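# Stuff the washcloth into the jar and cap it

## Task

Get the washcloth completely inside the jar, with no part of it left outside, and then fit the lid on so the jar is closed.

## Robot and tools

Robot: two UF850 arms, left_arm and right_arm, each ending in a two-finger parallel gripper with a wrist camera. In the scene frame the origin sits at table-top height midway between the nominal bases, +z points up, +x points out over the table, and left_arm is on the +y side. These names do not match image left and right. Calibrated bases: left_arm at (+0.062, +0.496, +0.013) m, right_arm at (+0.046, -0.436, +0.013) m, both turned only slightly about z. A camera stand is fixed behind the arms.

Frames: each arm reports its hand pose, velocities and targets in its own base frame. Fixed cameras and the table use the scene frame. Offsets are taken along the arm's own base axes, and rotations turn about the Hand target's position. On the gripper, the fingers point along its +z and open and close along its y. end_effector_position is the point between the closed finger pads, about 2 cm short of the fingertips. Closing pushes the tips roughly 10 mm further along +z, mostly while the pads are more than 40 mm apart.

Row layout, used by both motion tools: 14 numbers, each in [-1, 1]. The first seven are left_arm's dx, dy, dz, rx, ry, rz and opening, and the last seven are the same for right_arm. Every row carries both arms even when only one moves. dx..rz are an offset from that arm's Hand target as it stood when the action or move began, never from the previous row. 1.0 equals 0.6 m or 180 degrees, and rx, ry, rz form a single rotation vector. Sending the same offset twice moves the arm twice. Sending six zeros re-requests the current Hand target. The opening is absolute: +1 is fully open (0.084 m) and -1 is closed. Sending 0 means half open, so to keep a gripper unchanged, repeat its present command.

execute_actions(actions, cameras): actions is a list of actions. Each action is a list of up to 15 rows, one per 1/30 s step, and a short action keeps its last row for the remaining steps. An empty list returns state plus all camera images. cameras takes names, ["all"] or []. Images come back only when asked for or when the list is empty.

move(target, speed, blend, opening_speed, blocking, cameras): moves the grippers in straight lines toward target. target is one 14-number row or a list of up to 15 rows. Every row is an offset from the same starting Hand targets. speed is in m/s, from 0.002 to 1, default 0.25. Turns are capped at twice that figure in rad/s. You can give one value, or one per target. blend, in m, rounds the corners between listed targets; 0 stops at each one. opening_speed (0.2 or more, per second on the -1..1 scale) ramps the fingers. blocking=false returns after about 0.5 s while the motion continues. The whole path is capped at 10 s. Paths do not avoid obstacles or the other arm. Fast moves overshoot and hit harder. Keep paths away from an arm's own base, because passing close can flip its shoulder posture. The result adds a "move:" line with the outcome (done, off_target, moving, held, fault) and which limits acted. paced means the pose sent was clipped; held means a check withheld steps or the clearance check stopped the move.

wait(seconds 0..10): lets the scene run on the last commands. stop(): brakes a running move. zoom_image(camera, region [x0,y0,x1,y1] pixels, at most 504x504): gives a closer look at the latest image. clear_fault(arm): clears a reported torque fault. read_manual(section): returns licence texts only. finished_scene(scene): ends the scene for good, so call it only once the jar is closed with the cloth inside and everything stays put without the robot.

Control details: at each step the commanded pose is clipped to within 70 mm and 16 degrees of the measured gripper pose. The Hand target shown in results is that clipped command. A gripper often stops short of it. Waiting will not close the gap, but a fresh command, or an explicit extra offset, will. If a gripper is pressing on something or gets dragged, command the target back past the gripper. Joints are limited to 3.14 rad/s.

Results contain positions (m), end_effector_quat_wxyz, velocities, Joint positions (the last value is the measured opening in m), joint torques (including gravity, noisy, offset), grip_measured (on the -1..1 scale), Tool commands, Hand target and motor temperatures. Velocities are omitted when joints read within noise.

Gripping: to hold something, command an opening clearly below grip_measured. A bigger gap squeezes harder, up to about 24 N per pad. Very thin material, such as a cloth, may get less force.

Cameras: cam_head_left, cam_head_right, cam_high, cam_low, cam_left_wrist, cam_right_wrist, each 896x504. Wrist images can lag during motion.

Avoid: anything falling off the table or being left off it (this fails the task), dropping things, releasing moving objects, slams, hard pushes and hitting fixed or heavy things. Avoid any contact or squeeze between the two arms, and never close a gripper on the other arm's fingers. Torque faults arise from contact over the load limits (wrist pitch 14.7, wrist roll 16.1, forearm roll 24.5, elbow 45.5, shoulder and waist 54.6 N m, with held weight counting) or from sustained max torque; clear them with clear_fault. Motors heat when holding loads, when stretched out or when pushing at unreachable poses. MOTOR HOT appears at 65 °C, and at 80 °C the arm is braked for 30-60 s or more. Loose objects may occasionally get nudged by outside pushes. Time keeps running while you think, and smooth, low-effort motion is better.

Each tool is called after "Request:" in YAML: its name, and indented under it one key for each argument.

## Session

Request:
execute_actions:
  actions: []

Scene clock: 0.00 s.
left_arm: end_effector_position=(+0.4497, -0.5745, +0.3516) grip_measured=+1.00 end_effector_quat_wxyz=(+0.529, +0.567, -0.552, +0.308) | right_arm: end_effector_position=(+0.3858, -0.0190, +0.2081) grip_measured=+1.00 end_effector_quat_wxyz=(-0.440, +0.762, +0.469, +0.071)
Joint positions: left_arm=[-0.597 -0.668 -1.296 -1.705 -1.159 2.224 0.084] | right_arm=[-0.409 -0.553 -0.931 0.635 -1.215 -2.005 0.084]
Joint velocities: within noise
Joint torques (N m): no reading
Motor temperatures (°C): left_arm=[25 28 36 36 32 32] | right_arm=[31 28 35 35 30 36]
Hand target: left_arm +0.4497, -0.5745, +0.3516; +0.529, +0.567, -0.552, +0.308 | right_arm +0.3858, -0.0190, +0.2081; -0.440, +0.762, +0.469, +0.071
Tool commands: left_gripper/opening=+1.0 right_gripper/opening=+1.0
camera_calibration:
cam_left_wrist: T_world_to_cam=[[-0.949132, 0.162825, 0.269512, 0.459702], [-0.213253, 0.297346, -0.93065, 0.659535], [-0.231672, -0.940783, -0.247498, -0.219213], [0, 0, 0, 1]] pos_world=[0.526181, -0.477193, 0.435646]
cam_right_wrist: T_world_to_cam=[[0.797452, -0.167574, -0.579646, -0.161719], [-0.523254, -0.67043, -0.526051, 0.364776], [-0.300459, 0.722802, -0.622319, 0.39264], [0, 0, 0, 1]] pos_world=[0.437806, -0.0663437, 0.342498]

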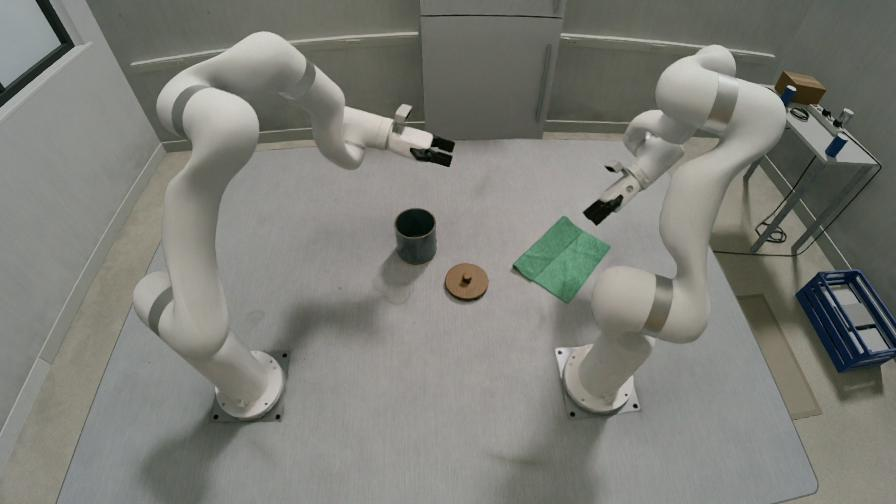

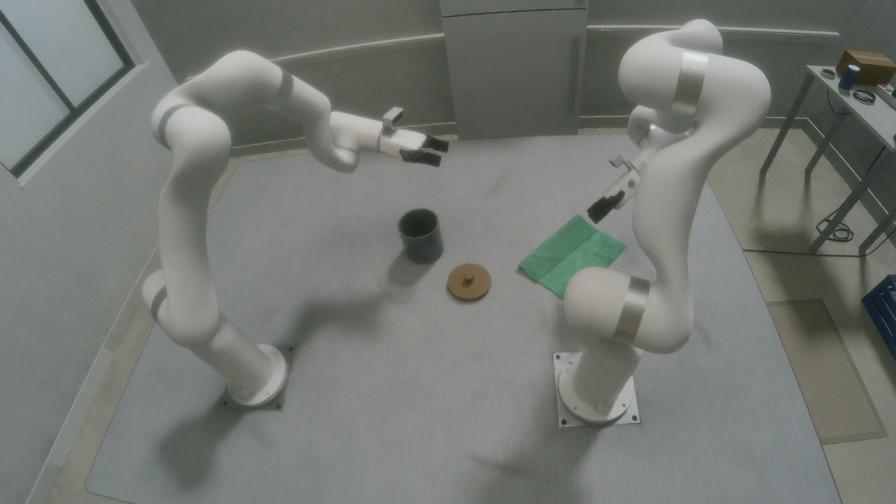

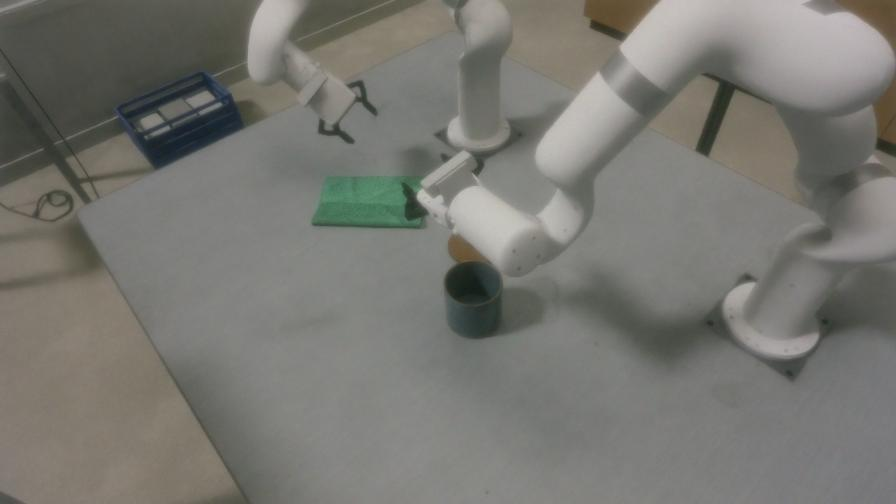

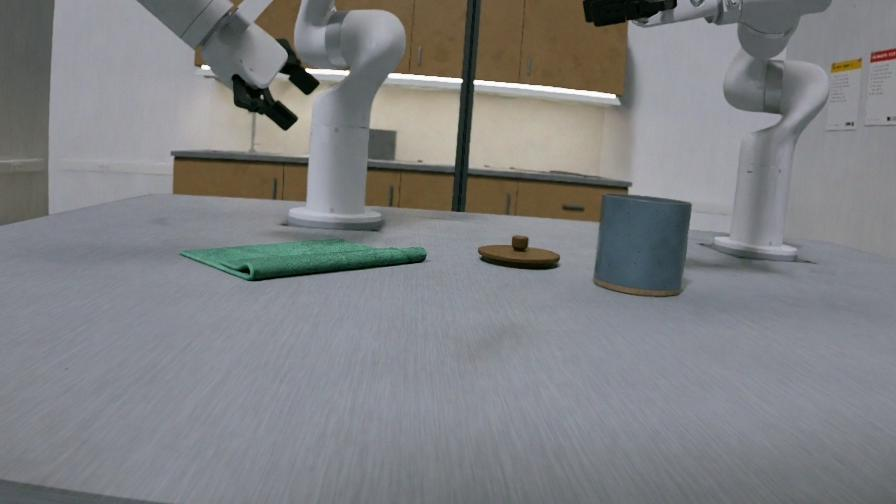

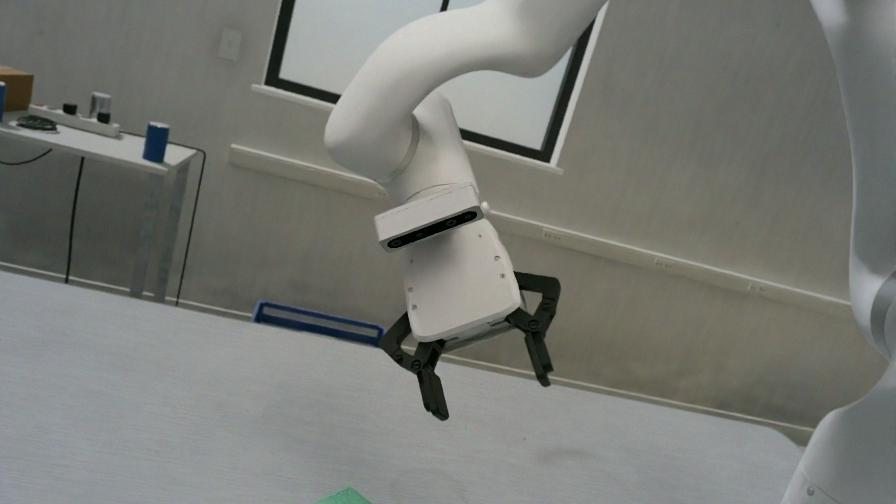

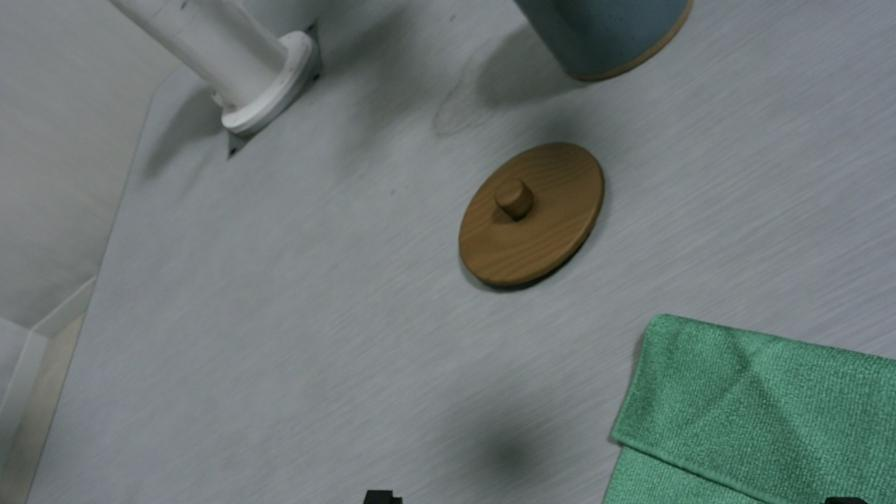

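Request:
move:
  target: [-0.2337, 0.0492, -0.1693, 0.3902, -0.156, -0.0734, 0.19, 0.1237, -0.0183, 0.1198, -0.1623, -0.2684, 0.3735, 1.0]
  speed: 0.4
  cameras: ["all"]

Scene clock: 57.27 s.
left_arm: end_effector_position=(+0.3095, -0.5449, +0.2500) grip_measured=+0.18 end_effector_quat_wxyz=(+0.000, -0.616, +0.788, +0.000) | right_arm: end_effector_position=(+0.4601, -0.0300, +0.2800) grip_measured=+1.00 end_effector_quat_wxyz=(+0.000, +0.375, +0.927, +0.000)
Joint positions: left_arm=[-1.055 -0.594 -1.385 0.001 -0.791 0.758 0.052] | right_arm=[-0.065 -0.177 -0.891 0.001 -0.715 -2.44 0.084]
Joint torques (N m): left_arm=[-5.52 43.27 -26.5 1.79 -1.18 -0.84] | right_arm=[5.5 34.75 -25.06 -1.05 1.32 -0.46]
Hand target: left_arm +0.3095, -0.5450, +0.2500; +0.000, -0.616, +0.788, +0.000 | right_arm +0.4601, -0.0300, +0.2800; +0.000, +0.375, +0.927, +0.000
Off the commanded pose: left_arm 0.000 m, 0 deg | right_arm 0.000 m, 0 deg.
move: done
camera_calibration:
cam_left_wrist: T_world_to_cam=[[-0.972991, 0.230836, -0.00197039, 0.461502], [0.230843, 0.972979, -0.00475679, 0.525523], [0.000819112, -0.00508316, -0.999987, 0.376971], [0, 0, 0, 1]] pos_world=[0.327415, -0.615938, 0.380375]
cam_right_wrist: T_world_to_cam=[[0.675108, 0.73751, 0.0175741, -0.264873], [0.737287, -0.675336, 0.0181258, -0.298451], [0.0252364, 0.000720321, -0.999681, 0.401738], [0, 0, 0, 1]] pos_world=[0.388724, -0.00649806, 0.411674]

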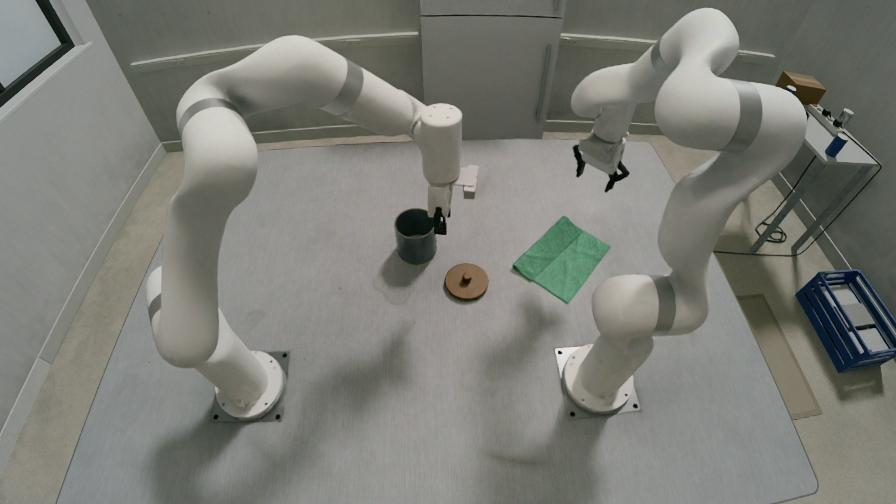

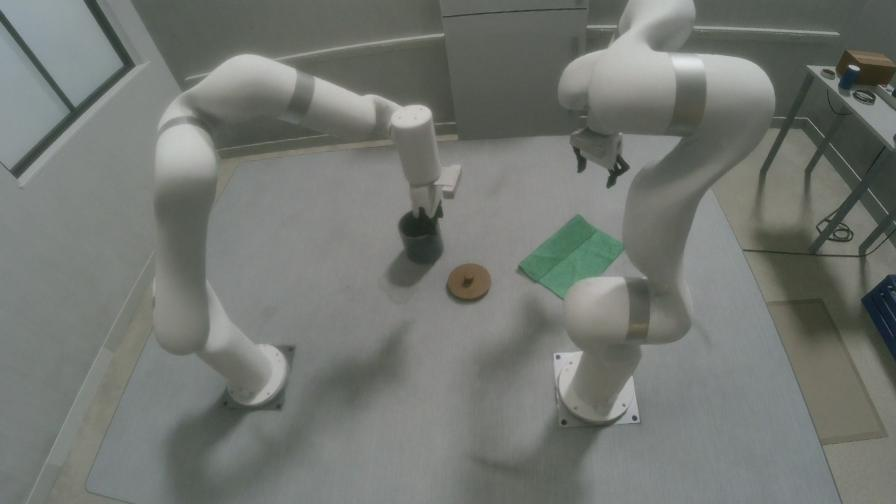

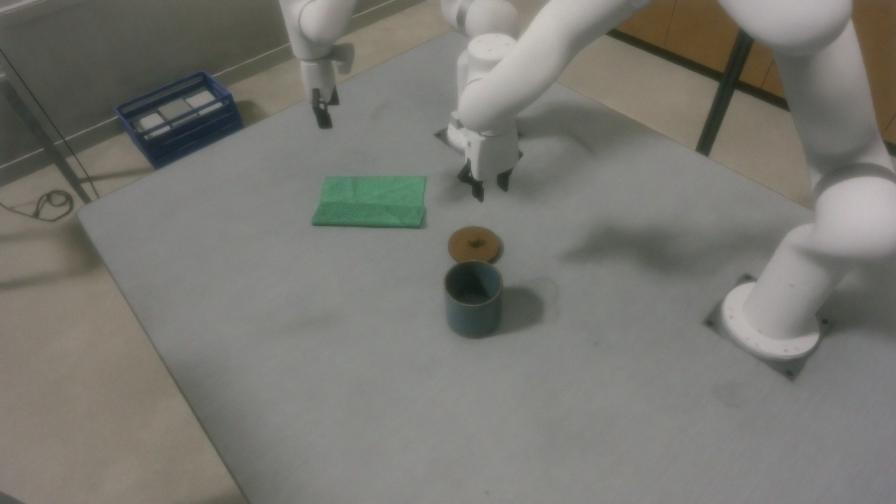

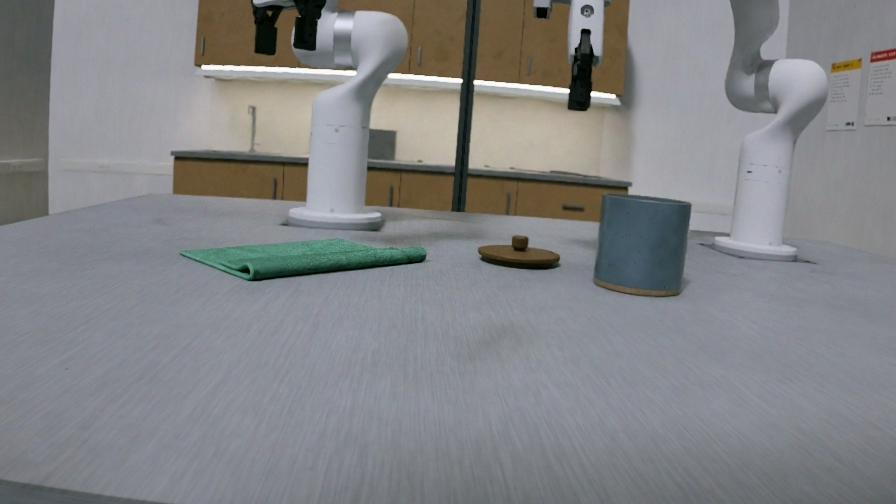

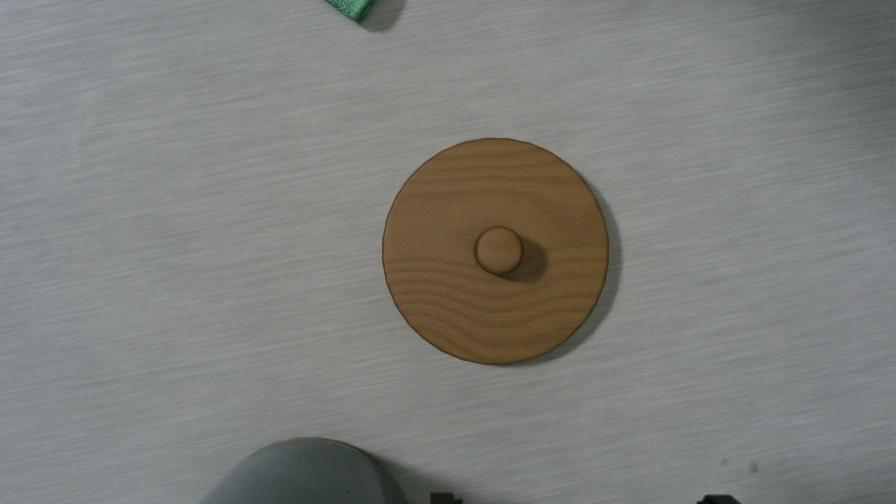

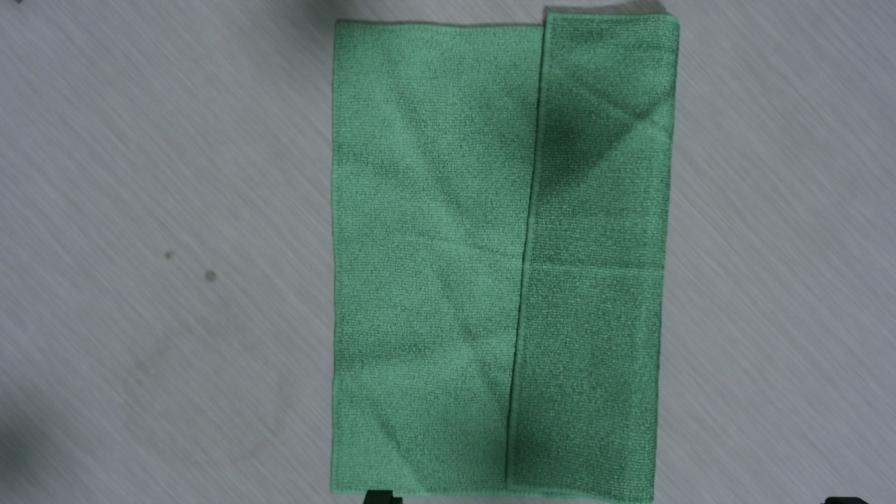

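Request:
move:
  target:
    - [-0.0262, -0.1197, -0.2667, 0, 0, 0, 0.19, -0.0402, 0.0948, -0.35, 0, 0, 0, 0.4]
    - [-0.0262, -0.1197, -0.375, 0, 0, 0, 0.19, -0.0402, 0.0948, -0.45, 0, 0, 0, 0.4]
    - [-0.0262, -0.1197, -0.375, 0, 0, 0, -1, -0.0402, 0.0948, -0.45, 0, 0, 0, -1]
  speed: [0.35, 0.12, 0.1]
  blend: [0.02, 0, 0]
  opening_speed: 2
  cameras: ["cam_low", "cam_left_wrist", "cam_right_wrist"]

Scene clock: 89.33 s.
left_arm: end_effector_position=(+0.2938, -0.6168, +0.0250) grip_measured=-0.42 end_effector_quat_wxyz=(+0.000, -0.616, +0.788, +0.000) | right_arm: end_effector_position=(+0.4553, +0.0282, +0.0344) grip_measured=-1.00 end_effector_quat_wxyz=(+0.025, +0.374, +0.927, +0.012)
Joint positions: left_arm=[-1.127 -1.045 -1.579 0.002 -0.534 0.686 0.026] | right_arm=[0.061 -0.636 -0.783 0.008 -0.091 -2.32 0]
Joint torques (N m): left_arm=[14.61 25 -5.25 1.23 2.99 -0.44] | right_arm=[-4.41 39.17 -14.03 -0.07 -1.46 0.03]
Hand target: left_arm +0.2938, -0.6168, +0.0250; +0.000, -0.616, +0.788, +0.000 | right_arm +0.4553, +0.0282, +0.0344; +0.025, +0.374, +0.927, +0.012 (not the last commanded pose)
Tool commands: left_gripper/opening=-1.0 right_gripper/opening=-1.0
Off the commanded pose: left_arm 0.000 m, 0 deg | right_arm 0.031 m, 3 deg.
TORQUE FAULT: the external load on joint 2 (shoulder) of the right arm reached its load limit, and that arm stopped. The contact can be on any part of that arm beyond that joint, not only on its tool. A torque fault puts only its own arm into a fault stop. That arm's remaining commands of this call were not run. The hold on joint 2 (shoulder) of that arm was moved back by the arm itself, up to 3 degrees, as the stop began. That arm is still stopped at the end of this call. While its stop runs, that arm, its gripper or tool too, takes no new command.
CLEAR FAULT: the right arm stays stopped (state 4) until you call clear_fault(arm="right_arm").
End effector pose when the fault began: right_arm: position (+0.4370, +0.0270, +0.0110), quat_wxyz (+0.001, +0.375, +0.927, +0.001)
Joint positions when the fault began: right_arm=[0.061 -0.688 -0.782 0.008 -0.092 -2.32 0.037]
move: fault (right_arm)
camera_calibration:
cam_left_wrist: T_world_to_cam=[[-0.972963, 0.230951, -0.00199455, 0.462358], [0.230958, 0.972952, -0.00485555, 0.598018], [0.000819206, -0.00518493, -0.999986, 0.151651], [0, 0, 0, 1]] pos_world=[0.311615, -0.687839, 0.155475]
cam_right_wrist: T_world_to_cam=[[0.672785, 0.737561, 0.0579947, -0.300531], [0.735347, -0.675268, 0.0572607, -0.251643], [0.0813952, 0.0041221, -0.996673, 0.130522], [0, 0, 0, 1]] pos_world=[0.376614, 0.0511951, 0.161926]
Images, in order (width x height): cam_low 896x504, cam_left_wrist 896x504, cam_right_wrist 896x504.

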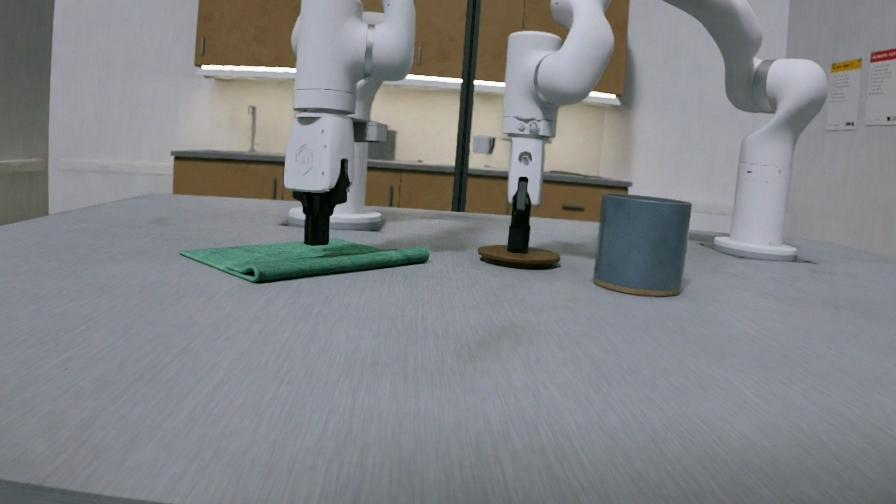

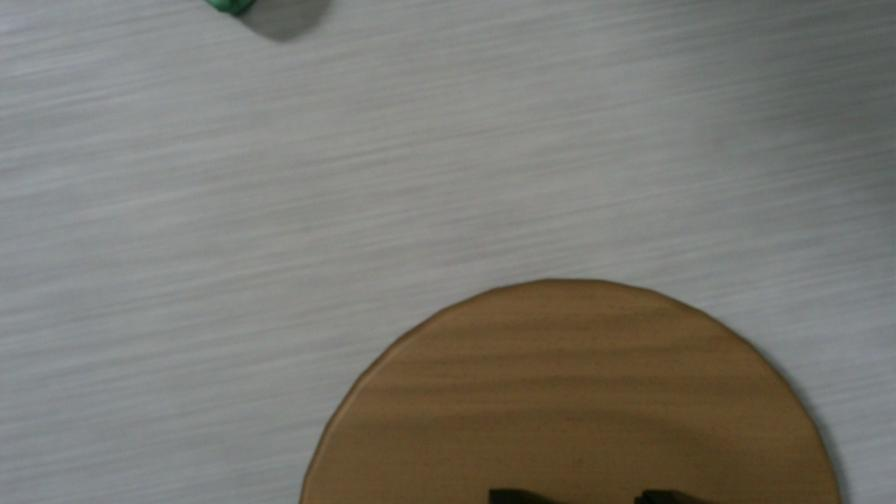

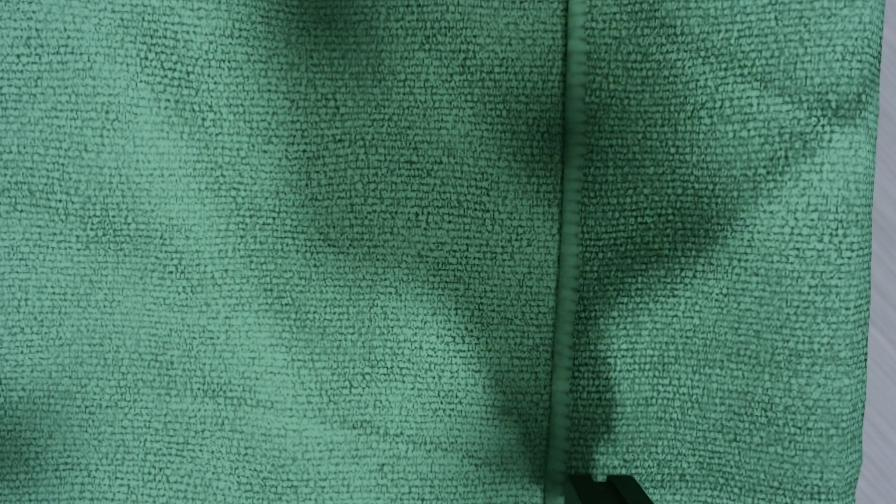

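Request:
clear_fault:
  arm: "right_arm"

Request:
move:
  target:
    - [0, 0, 0.0833, 0, 0, 0, -1, -0.0322, -0.002, 0.0177, -0.0011, 0.0176, -0.0003, 0.4]
    - [0, 0, 0.3333, 0, 0, 0, -1, -0.0322, -0.002, -0.0332, -0.0011, 0.0176, -0.0003, -1]
    - [0.2502, 0.4397, 0.4583, 0, 0, 0, -1, -0.0322, -0.002, -0.0332, -0.0011, 0.0176, -0.0003, -1]
  speed: [0.1, 0.25, 0.35]
  blend: [0, 0, 0]
  opening_speed: 2
  cameras: ["cam_low", "cam_left_wrist", "cam_right_wrist"]

Scene clock: 98.00 s.
left_arm: end_effector_position=(+0.2938, -0.6168, +0.0250) grip_measured=-0.42 end_effector_quat_wxyz=(+0.000, -0.616, +0.788, +0.000) | right_arm: end_effector_position=(+0.4552, +0.0282, +0.0344) grip_measured=-1.00 end_effector_quat_wxyz=(+0.025, +0.374, +0.927, +0.012)
Joint positions: left_arm=[-1.127 -1.045 -1.579 0.002 -0.534 0.686 0.026] | right_arm=[0.061 -0.636 -0.783 0.008 -0.091 -2.32 0]
Joint torques (N m): left_arm=[13.58 24.96 -5.14 1.07 2.7 0.07] | right_arm=[-4.76 39.08 -14.16 0.03 -1.49 0.06]
Hand target: left_arm +0.2938, -0.6168, +0.0250; +0.000, -0.616, +0.788, +0.000 | right_arm +0.4552, +0.0282, +0.0344; +0.025, +0.374, +0.927, +0.012 (not the last commanded pose)
Tool commands: left_gripper/opening=-1.0 right_gripper/opening=-1.0
Off the commanded pose: left_arm 0.000 m, 0 deg | right_arm 0.031 m, 3 deg.
TORQUE FAULT, CONTINUED: the right arm's stop, for the torque fault of joint 2 (shoulder) that an earlier result reported, is over. The rest of the stop counts as 1 of the actions that you can send in this scene; the call itself counts as one more. The hold on joint 2 (shoulder) of that arm was moved back by the arm itself, up to 3 degrees, as the stop began. That arm's target is now where it stood when the stop ended, not its last command. That arm keeps its grip as last carried out and accepts commands again: back off and push less far.
CLEAR FAULT: your call cleared the right arm's torque fault. If a joint's load stays at its limit, that arm stops again at once.

Scene clock: 102.10 s.
left_arm: end_effector_position=(+0.4438, -0.3530, +0.2999) grip_measured=-0.42 end_effector_quat_wxyz=(+0.000, -0.616, +0.788, +0.000) | right_arm: end_effector_position=(+0.4359, +0.0270, +0.0144) grip_measured=-1.00 end_effector_quat_wxyz=(+0.000, +0.375, +0.927, +0.000)
Joint positions: left_arm=[-0.672 -0.401 -1.226 0.001 -0.825 1.141 0.026] | right_arm=[0.062 -0.678 -0.778 0.006 -0.1 -2.318 0]
Joint torques (N m): left_arm=[5.86 54.51 -27.18 -1.13 -1.16 0.68] | right_arm=[-9.45 21.37 -14.5 0.14 -0.53 -0.28]
Hand target: left_arm +0.4439, -0.3530, +0.3000; +0.000, -0.616, +0.788, +0.000 | right_arm +0.4359, +0.0270, +0.0144; +0.000, +0.375, +0.927, +0.000
Off the commanded pose: left_arm 0.000 m, 0 deg | right_arm 0.000 m, 0 deg.
move: done
camera_calibration:
cam_left_wrist: T_world_to_cam=[[-0.97294, 0.231049, -0.00185193, 0.547969], [0.231055, 0.972929, -0.00468527, 0.307797], [0.000719272, -0.00498638, -0.999987, 0.427924], [0, 0, 0, 1]] pos_world=[0.461716, -0.423939, 0.430375]
cam_right_wrist: T_world_to_cam=[[0.675608, 0.737038, 0.0181256, -0.286151], [0.736801, -0.675851, 0.0187169, -0.237042], [0.0260453, 0.000709645, -0.999661, 0.136496], [0, 0, 0, 1]] pos_world=[0.364423, 0.0506025, 0.146073]
Images, in order (width x height): cam_low 896x504, cam_left_wrist 896x504, cam_right_wrist 896x504.

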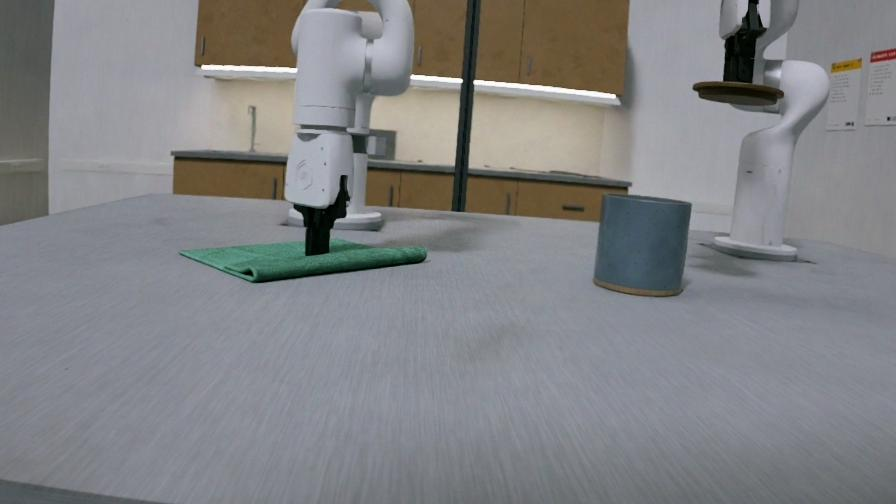

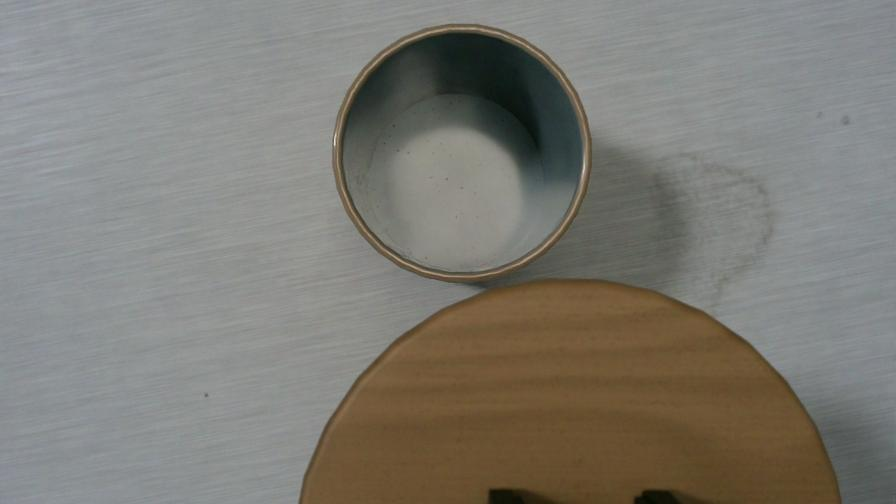

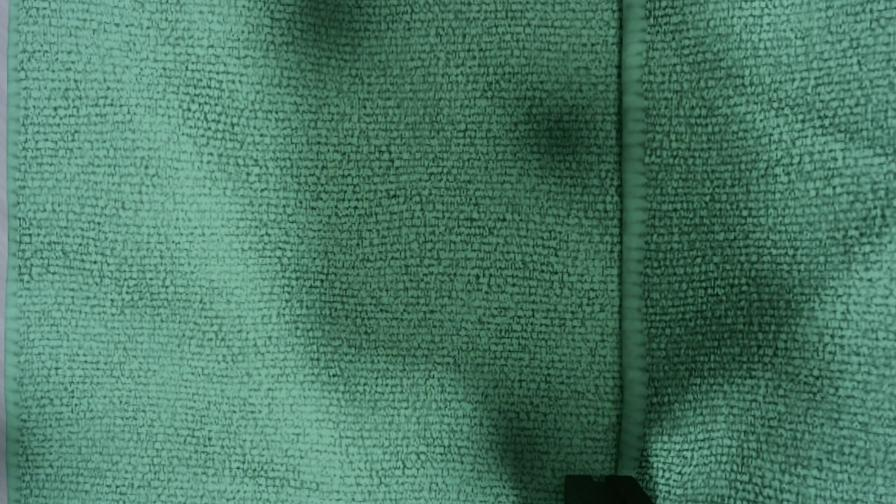

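Request:
move:
  target:
    - [0, 0, 0, 0, 0, 0, -1, 0, 0, 0.05, 0, 0, 0, -0.1]
    - [-0.06, 0.15, 0, 0, 0, 0, -1, 0.0407, 0.0442, 0.04, 0, 0, 0, -0.1]
    - [-0.1065, 0.2883, 0, 0, 0, 0, -1, 0.0407, 0.0442, -0.0032, 0, 0, 0, -0.1]
    - [-0.1065, 0.2883, 0, 0, 0, 0, -1, 0.0407, 0.0442, -0.0032, 0, 0, 0, -1]
    - [-0.1065, 0.2883, 0, 0, 0, 0, -1, 0.0407, 0.0442, 0.1667, 0, 0, 0, -1]
  speed: [0.15, 0.25, 0.2, 0.1, 0.15]
  blend: [0.01, 0.01, 0, 0, 0]
  opening_speed: 1.5
  cameras: ["cam_low", "cam_head_left", "cam_right_wrist"]

Scene clock: 130.33 s.
left_arm: end_effector_position=(+0.3800, -0.1800, +0.3000) grip_measured=-0.42 end_effector_quat_wxyz=(+0.000, -0.616, +0.788, +0.000) | right_arm: end_effector_position=(+0.4603, +0.0535, +0.1144) grip_measured=-0.90 end_effector_quat_wxyz=(+0.000, +0.375, +0.927, +0.000)
Joint positions: left_arm=[-0.443 -0.051 -0.802 0.001 -0.751 1.37 0.026] | right_arm=[0.115 -0.478 -0.819 0.002 -0.34 -2.259 0.004]
Joint torques (N m): left_arm=[4.49 36.91 -21.78 -1.25 -0.79 -0.31] | right_arm=[-3.84 41.19 -19.13 -1.27 -1.5 0.56]
Hand target: left_arm +0.3800, -0.1800, +0.3000; +0.000, -0.616, +0.788, +0.000 | right_arm +0.4603, +0.0535, +0.1145; +0.000, +0.375, +0.927, +0.000
Off the commanded pose: left_arm 0.000 m, 0 deg | right_arm 0.000 m, 0 deg.
move: done
camera_calibration:
cam_right_wrist: T_world_to_cam=[[0.675611, 0.737039, 0.0179844, -0.323946], [0.736801, -0.67585, 0.0187109, -0.23898], [0.0259454, 0.000609636, -0.999663, 0.235855], [0, 0, 0, 1]] pos_world=[0.388823, 0.0771027, 0.246073]
Images, in order (width x height): cam_head_left 896x504, cam_low 896x504, cam_right_wrist 896x504.

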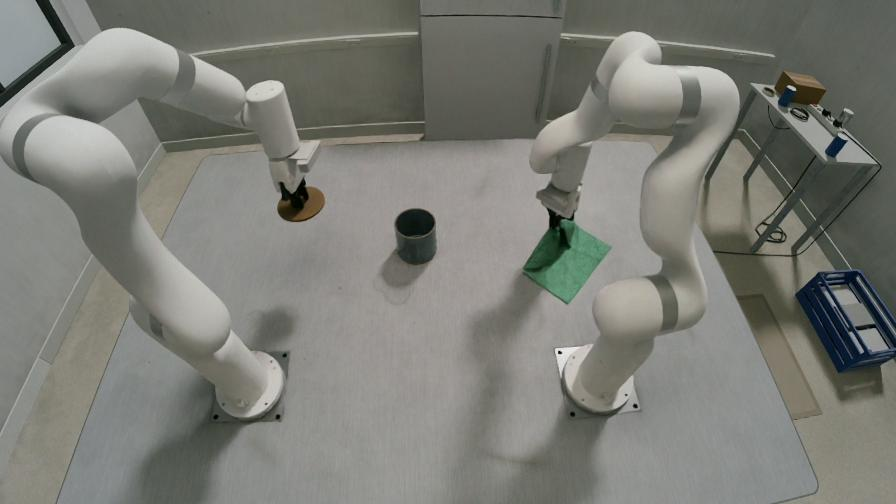

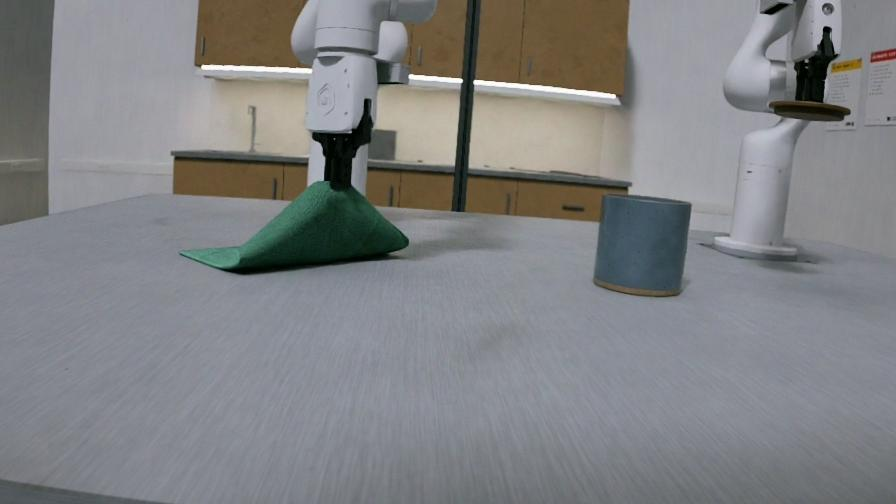

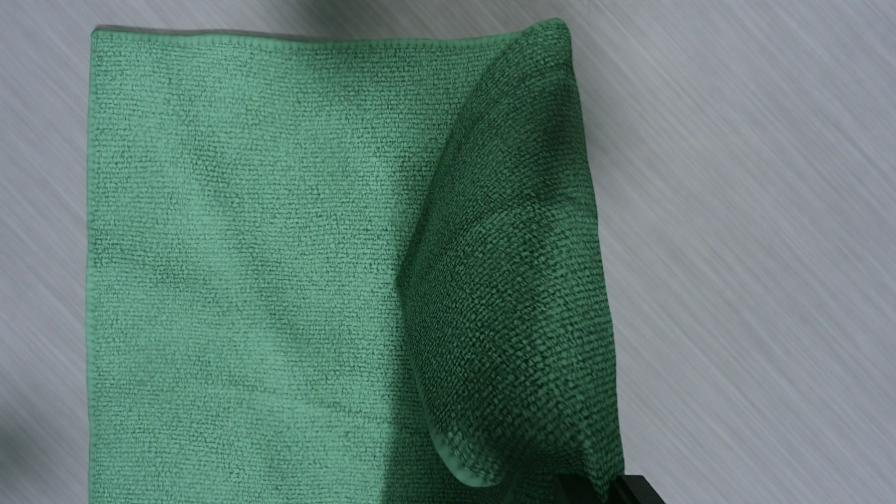

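Request:
move:
  target:
    - [-0.0167, 0.0833, 0, 0, 0, 0, -1, 0, 0, 0.5092, 0, 0, 0, -1]
    - [-0.0167, 0.0833, 0, 0, 0, 0, -1, 0.0255, 0.7013, 0.5092, 0, 0, 0, -1]
  speed: [0.25, 0.25]
  blend: [0.05, 0]
  cameras: ["cam_low", "cam_head_left", "cam_high", "cam_right_wrist"]

Scene clock: 145.03 s.
left_arm: end_effector_position=(+0.3700, -0.1300, +0.3000) grip_measured=-0.42 end_effector_quat_wxyz=(+0.000, -0.616, +0.788, +0.000) | right_arm: end_effector_position=(+0.4756, +0.4743, +0.4200) grip_measured=-0.90 end_effector_quat_wxyz=(+0.000, +0.375, +0.927, +0.000)
Joint positions: left_arm=[-0.338 0.021 -0.729 0.001 -0.749 1.475 0.026] | right_arm=[0.784 -0.6 -1.785 0 -1.184 -1.589 0.004]
Joint torques (N m): left_arm=[6.03 32.53 -21.79 -1.22 -0.77 0.56] | right_arm=[6.11 39.13 -36.42 -0.64 -1.56 0.51]
Hand target: left_arm +0.3700, -0.1300, +0.3000; +0.000, -0.616, +0.788, +0.000 | right_arm +0.4756, +0.4743, +0.4200; +0.000, +0.375, +0.927, +0.000
Off the commanded pose: left_arm 0.000 m, 0 deg | right_arm 0.000 m, 0 deg.
move: done
camera_calibration:
cam_right_wrist: T_world_to_cam=[[0.675609, 0.737039, 0.0180519, -0.649888], [0.7368, -0.67585, 0.0187845, 0.028319], [0.0260453, 0.000609666, -0.999661, 0.540657], [0, 0, 0, 1]] pos_world=[0.404123, 0.497803, 0.551673]
Images, in order (width x height): cam_head_left 896x504, cam_high 896x504, cam_low 896x504, cam_right_wrist 896x504.

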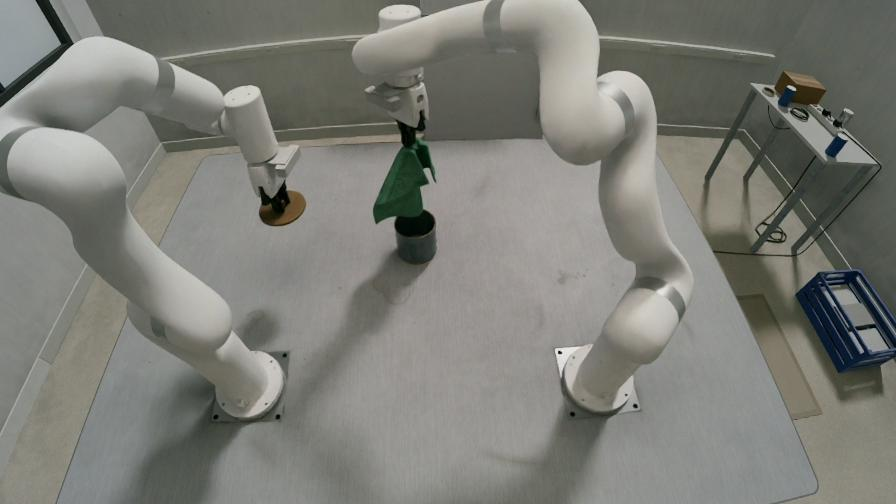

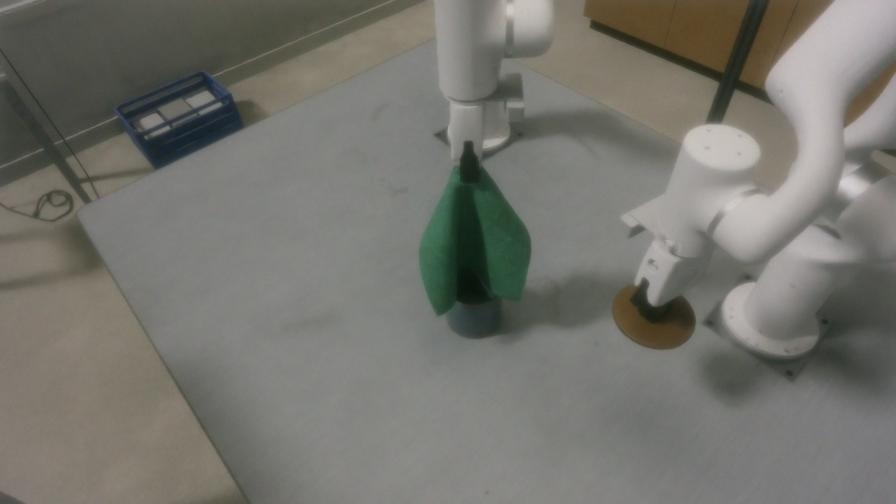

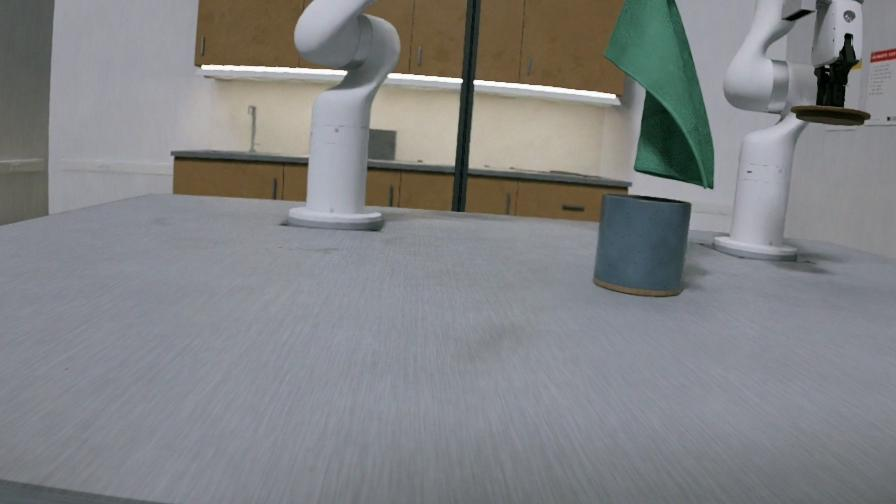

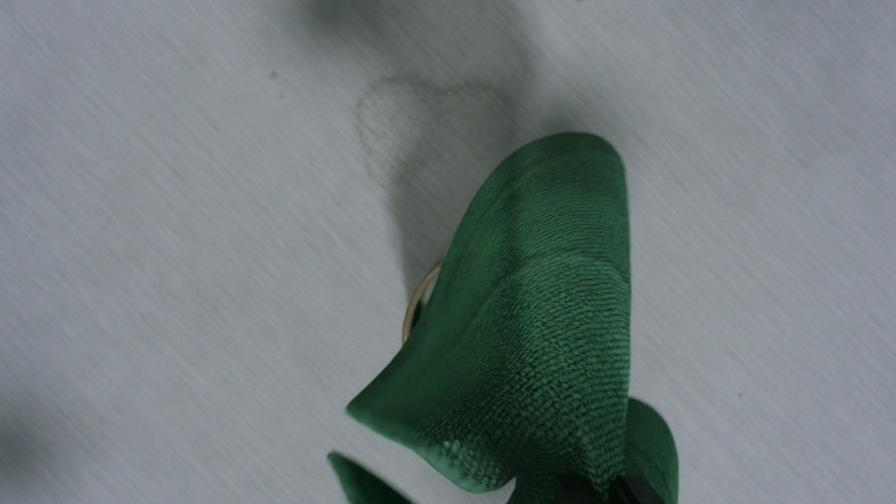

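Request:
move:
  target:
    - [0, 0, 0, 0, 0, 0, -1, -0.0593, -0.5905, 0, 0, 0, 0, -1]
    - [0, 0, 0, 0, 0, 0, -1, -0.0593, -0.5905, -0.625, 0, 0, 0, -1]
    - [0, 0, 0, 0, 0, 0, -1, -0.0593, -0.5905, -0.625, 0, 0, 0, 1]
    - [0, 0, 0, 0, 0, 0, -1, -0.0593, -0.5905, -0.5, 0, 0, 0, 1]
    - [0, 0, 0, 0, 0, 0, -1, 0.024, -0.6705, -0.2, 0, 0, 0, 1]
  speed: [0.35, 0.25, 0.2, 0.2, 0.35]
  blend: [0.05, 0, 0, 0.03, 0]
  opening_speed: 3
  cameras: ["cam_low", "cam_head_left", "cam_right_wrist"]

Scene clock: 160.83 s.
left_arm: end_effector_position=(+0.3700, -0.1300, +0.3000) grip_measured=-0.42 end_effector_quat_wxyz=(+0.000, -0.616, +0.788, +0.000) | right_arm: end_effector_position=(+0.4900, +0.0720, +0.2999) grip_measured=+1.00 end_effector_quat_wxyz=(+0.000, +0.375, +0.927, +0.000)
Joint positions: left_arm=[-0.338 0.021 -0.729 0.001 -0.749 1.475 0.026] | right_arm=[0.146 -0.232 -1.008 0.001 -0.775 -2.228 0.084]
Joint torques (N m): left_arm=[4.05 32.67 -21.92 -0.76 -0.83 -0.1] | right_arm=[-8.5 32.93 -34.99 2.34 -1.56 -0.41]
Hand target: left_arm +0.3700, -0.1300, +0.3000; +0.000, -0.616, +0.788, +0.000 | right_arm +0.4900, +0.0720, +0.3000; +0.000, +0.375, +0.927, +0.000
Off the commanded pose: left_arm 0.000 m, 0 deg | right_arm 0.000 m, 0 deg.
move: done
camera_calibration:
cam_right_wrist: T_world_to_cam=[[0.675611, 0.737039, 0.0179844, -0.360983], [0.736801, -0.67585, 0.0187109, -0.25183], [0.0259454, 0.000609636, -0.999663, 0.420511], [0, 0, 0, 1]] pos_world=[0.418523, 0.0956027, 0.431573]
Images, in order (width x height): cam_head_left 896x504, cam_low 896x504, cam_right_wrist 896x504.

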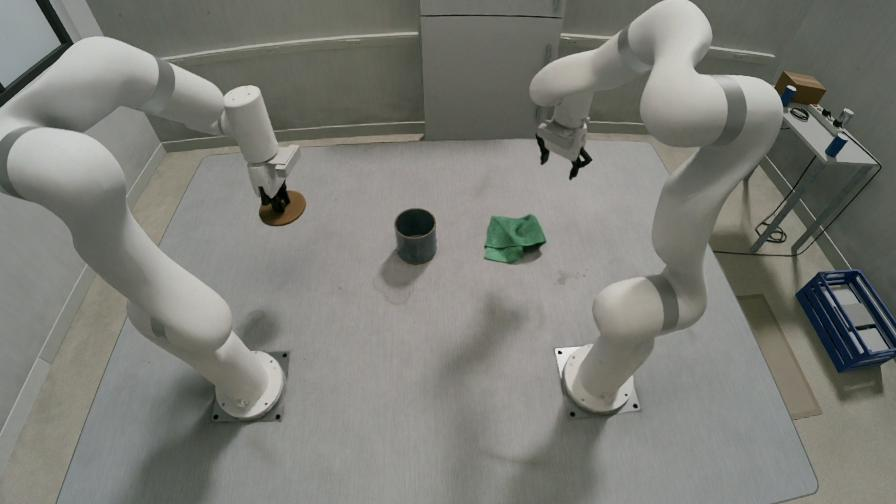

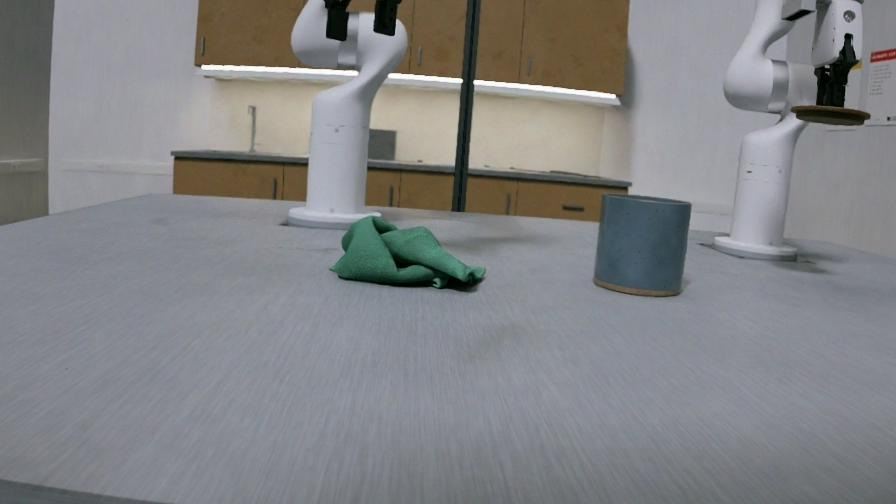

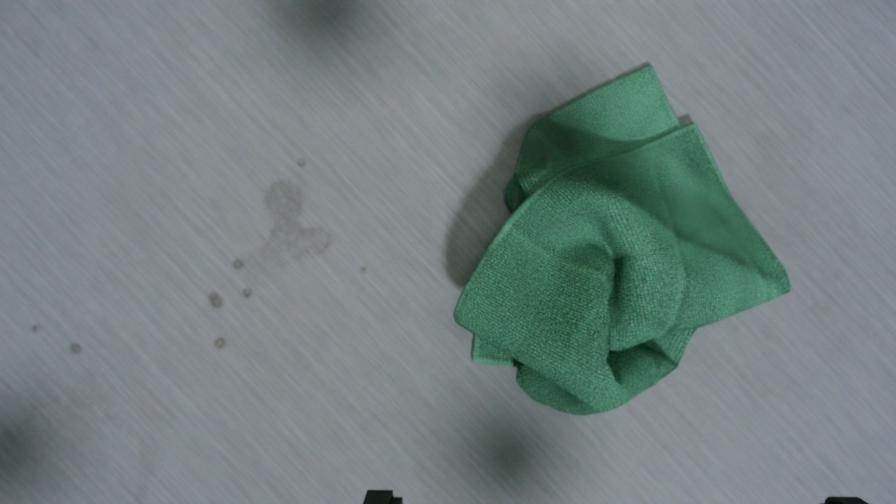

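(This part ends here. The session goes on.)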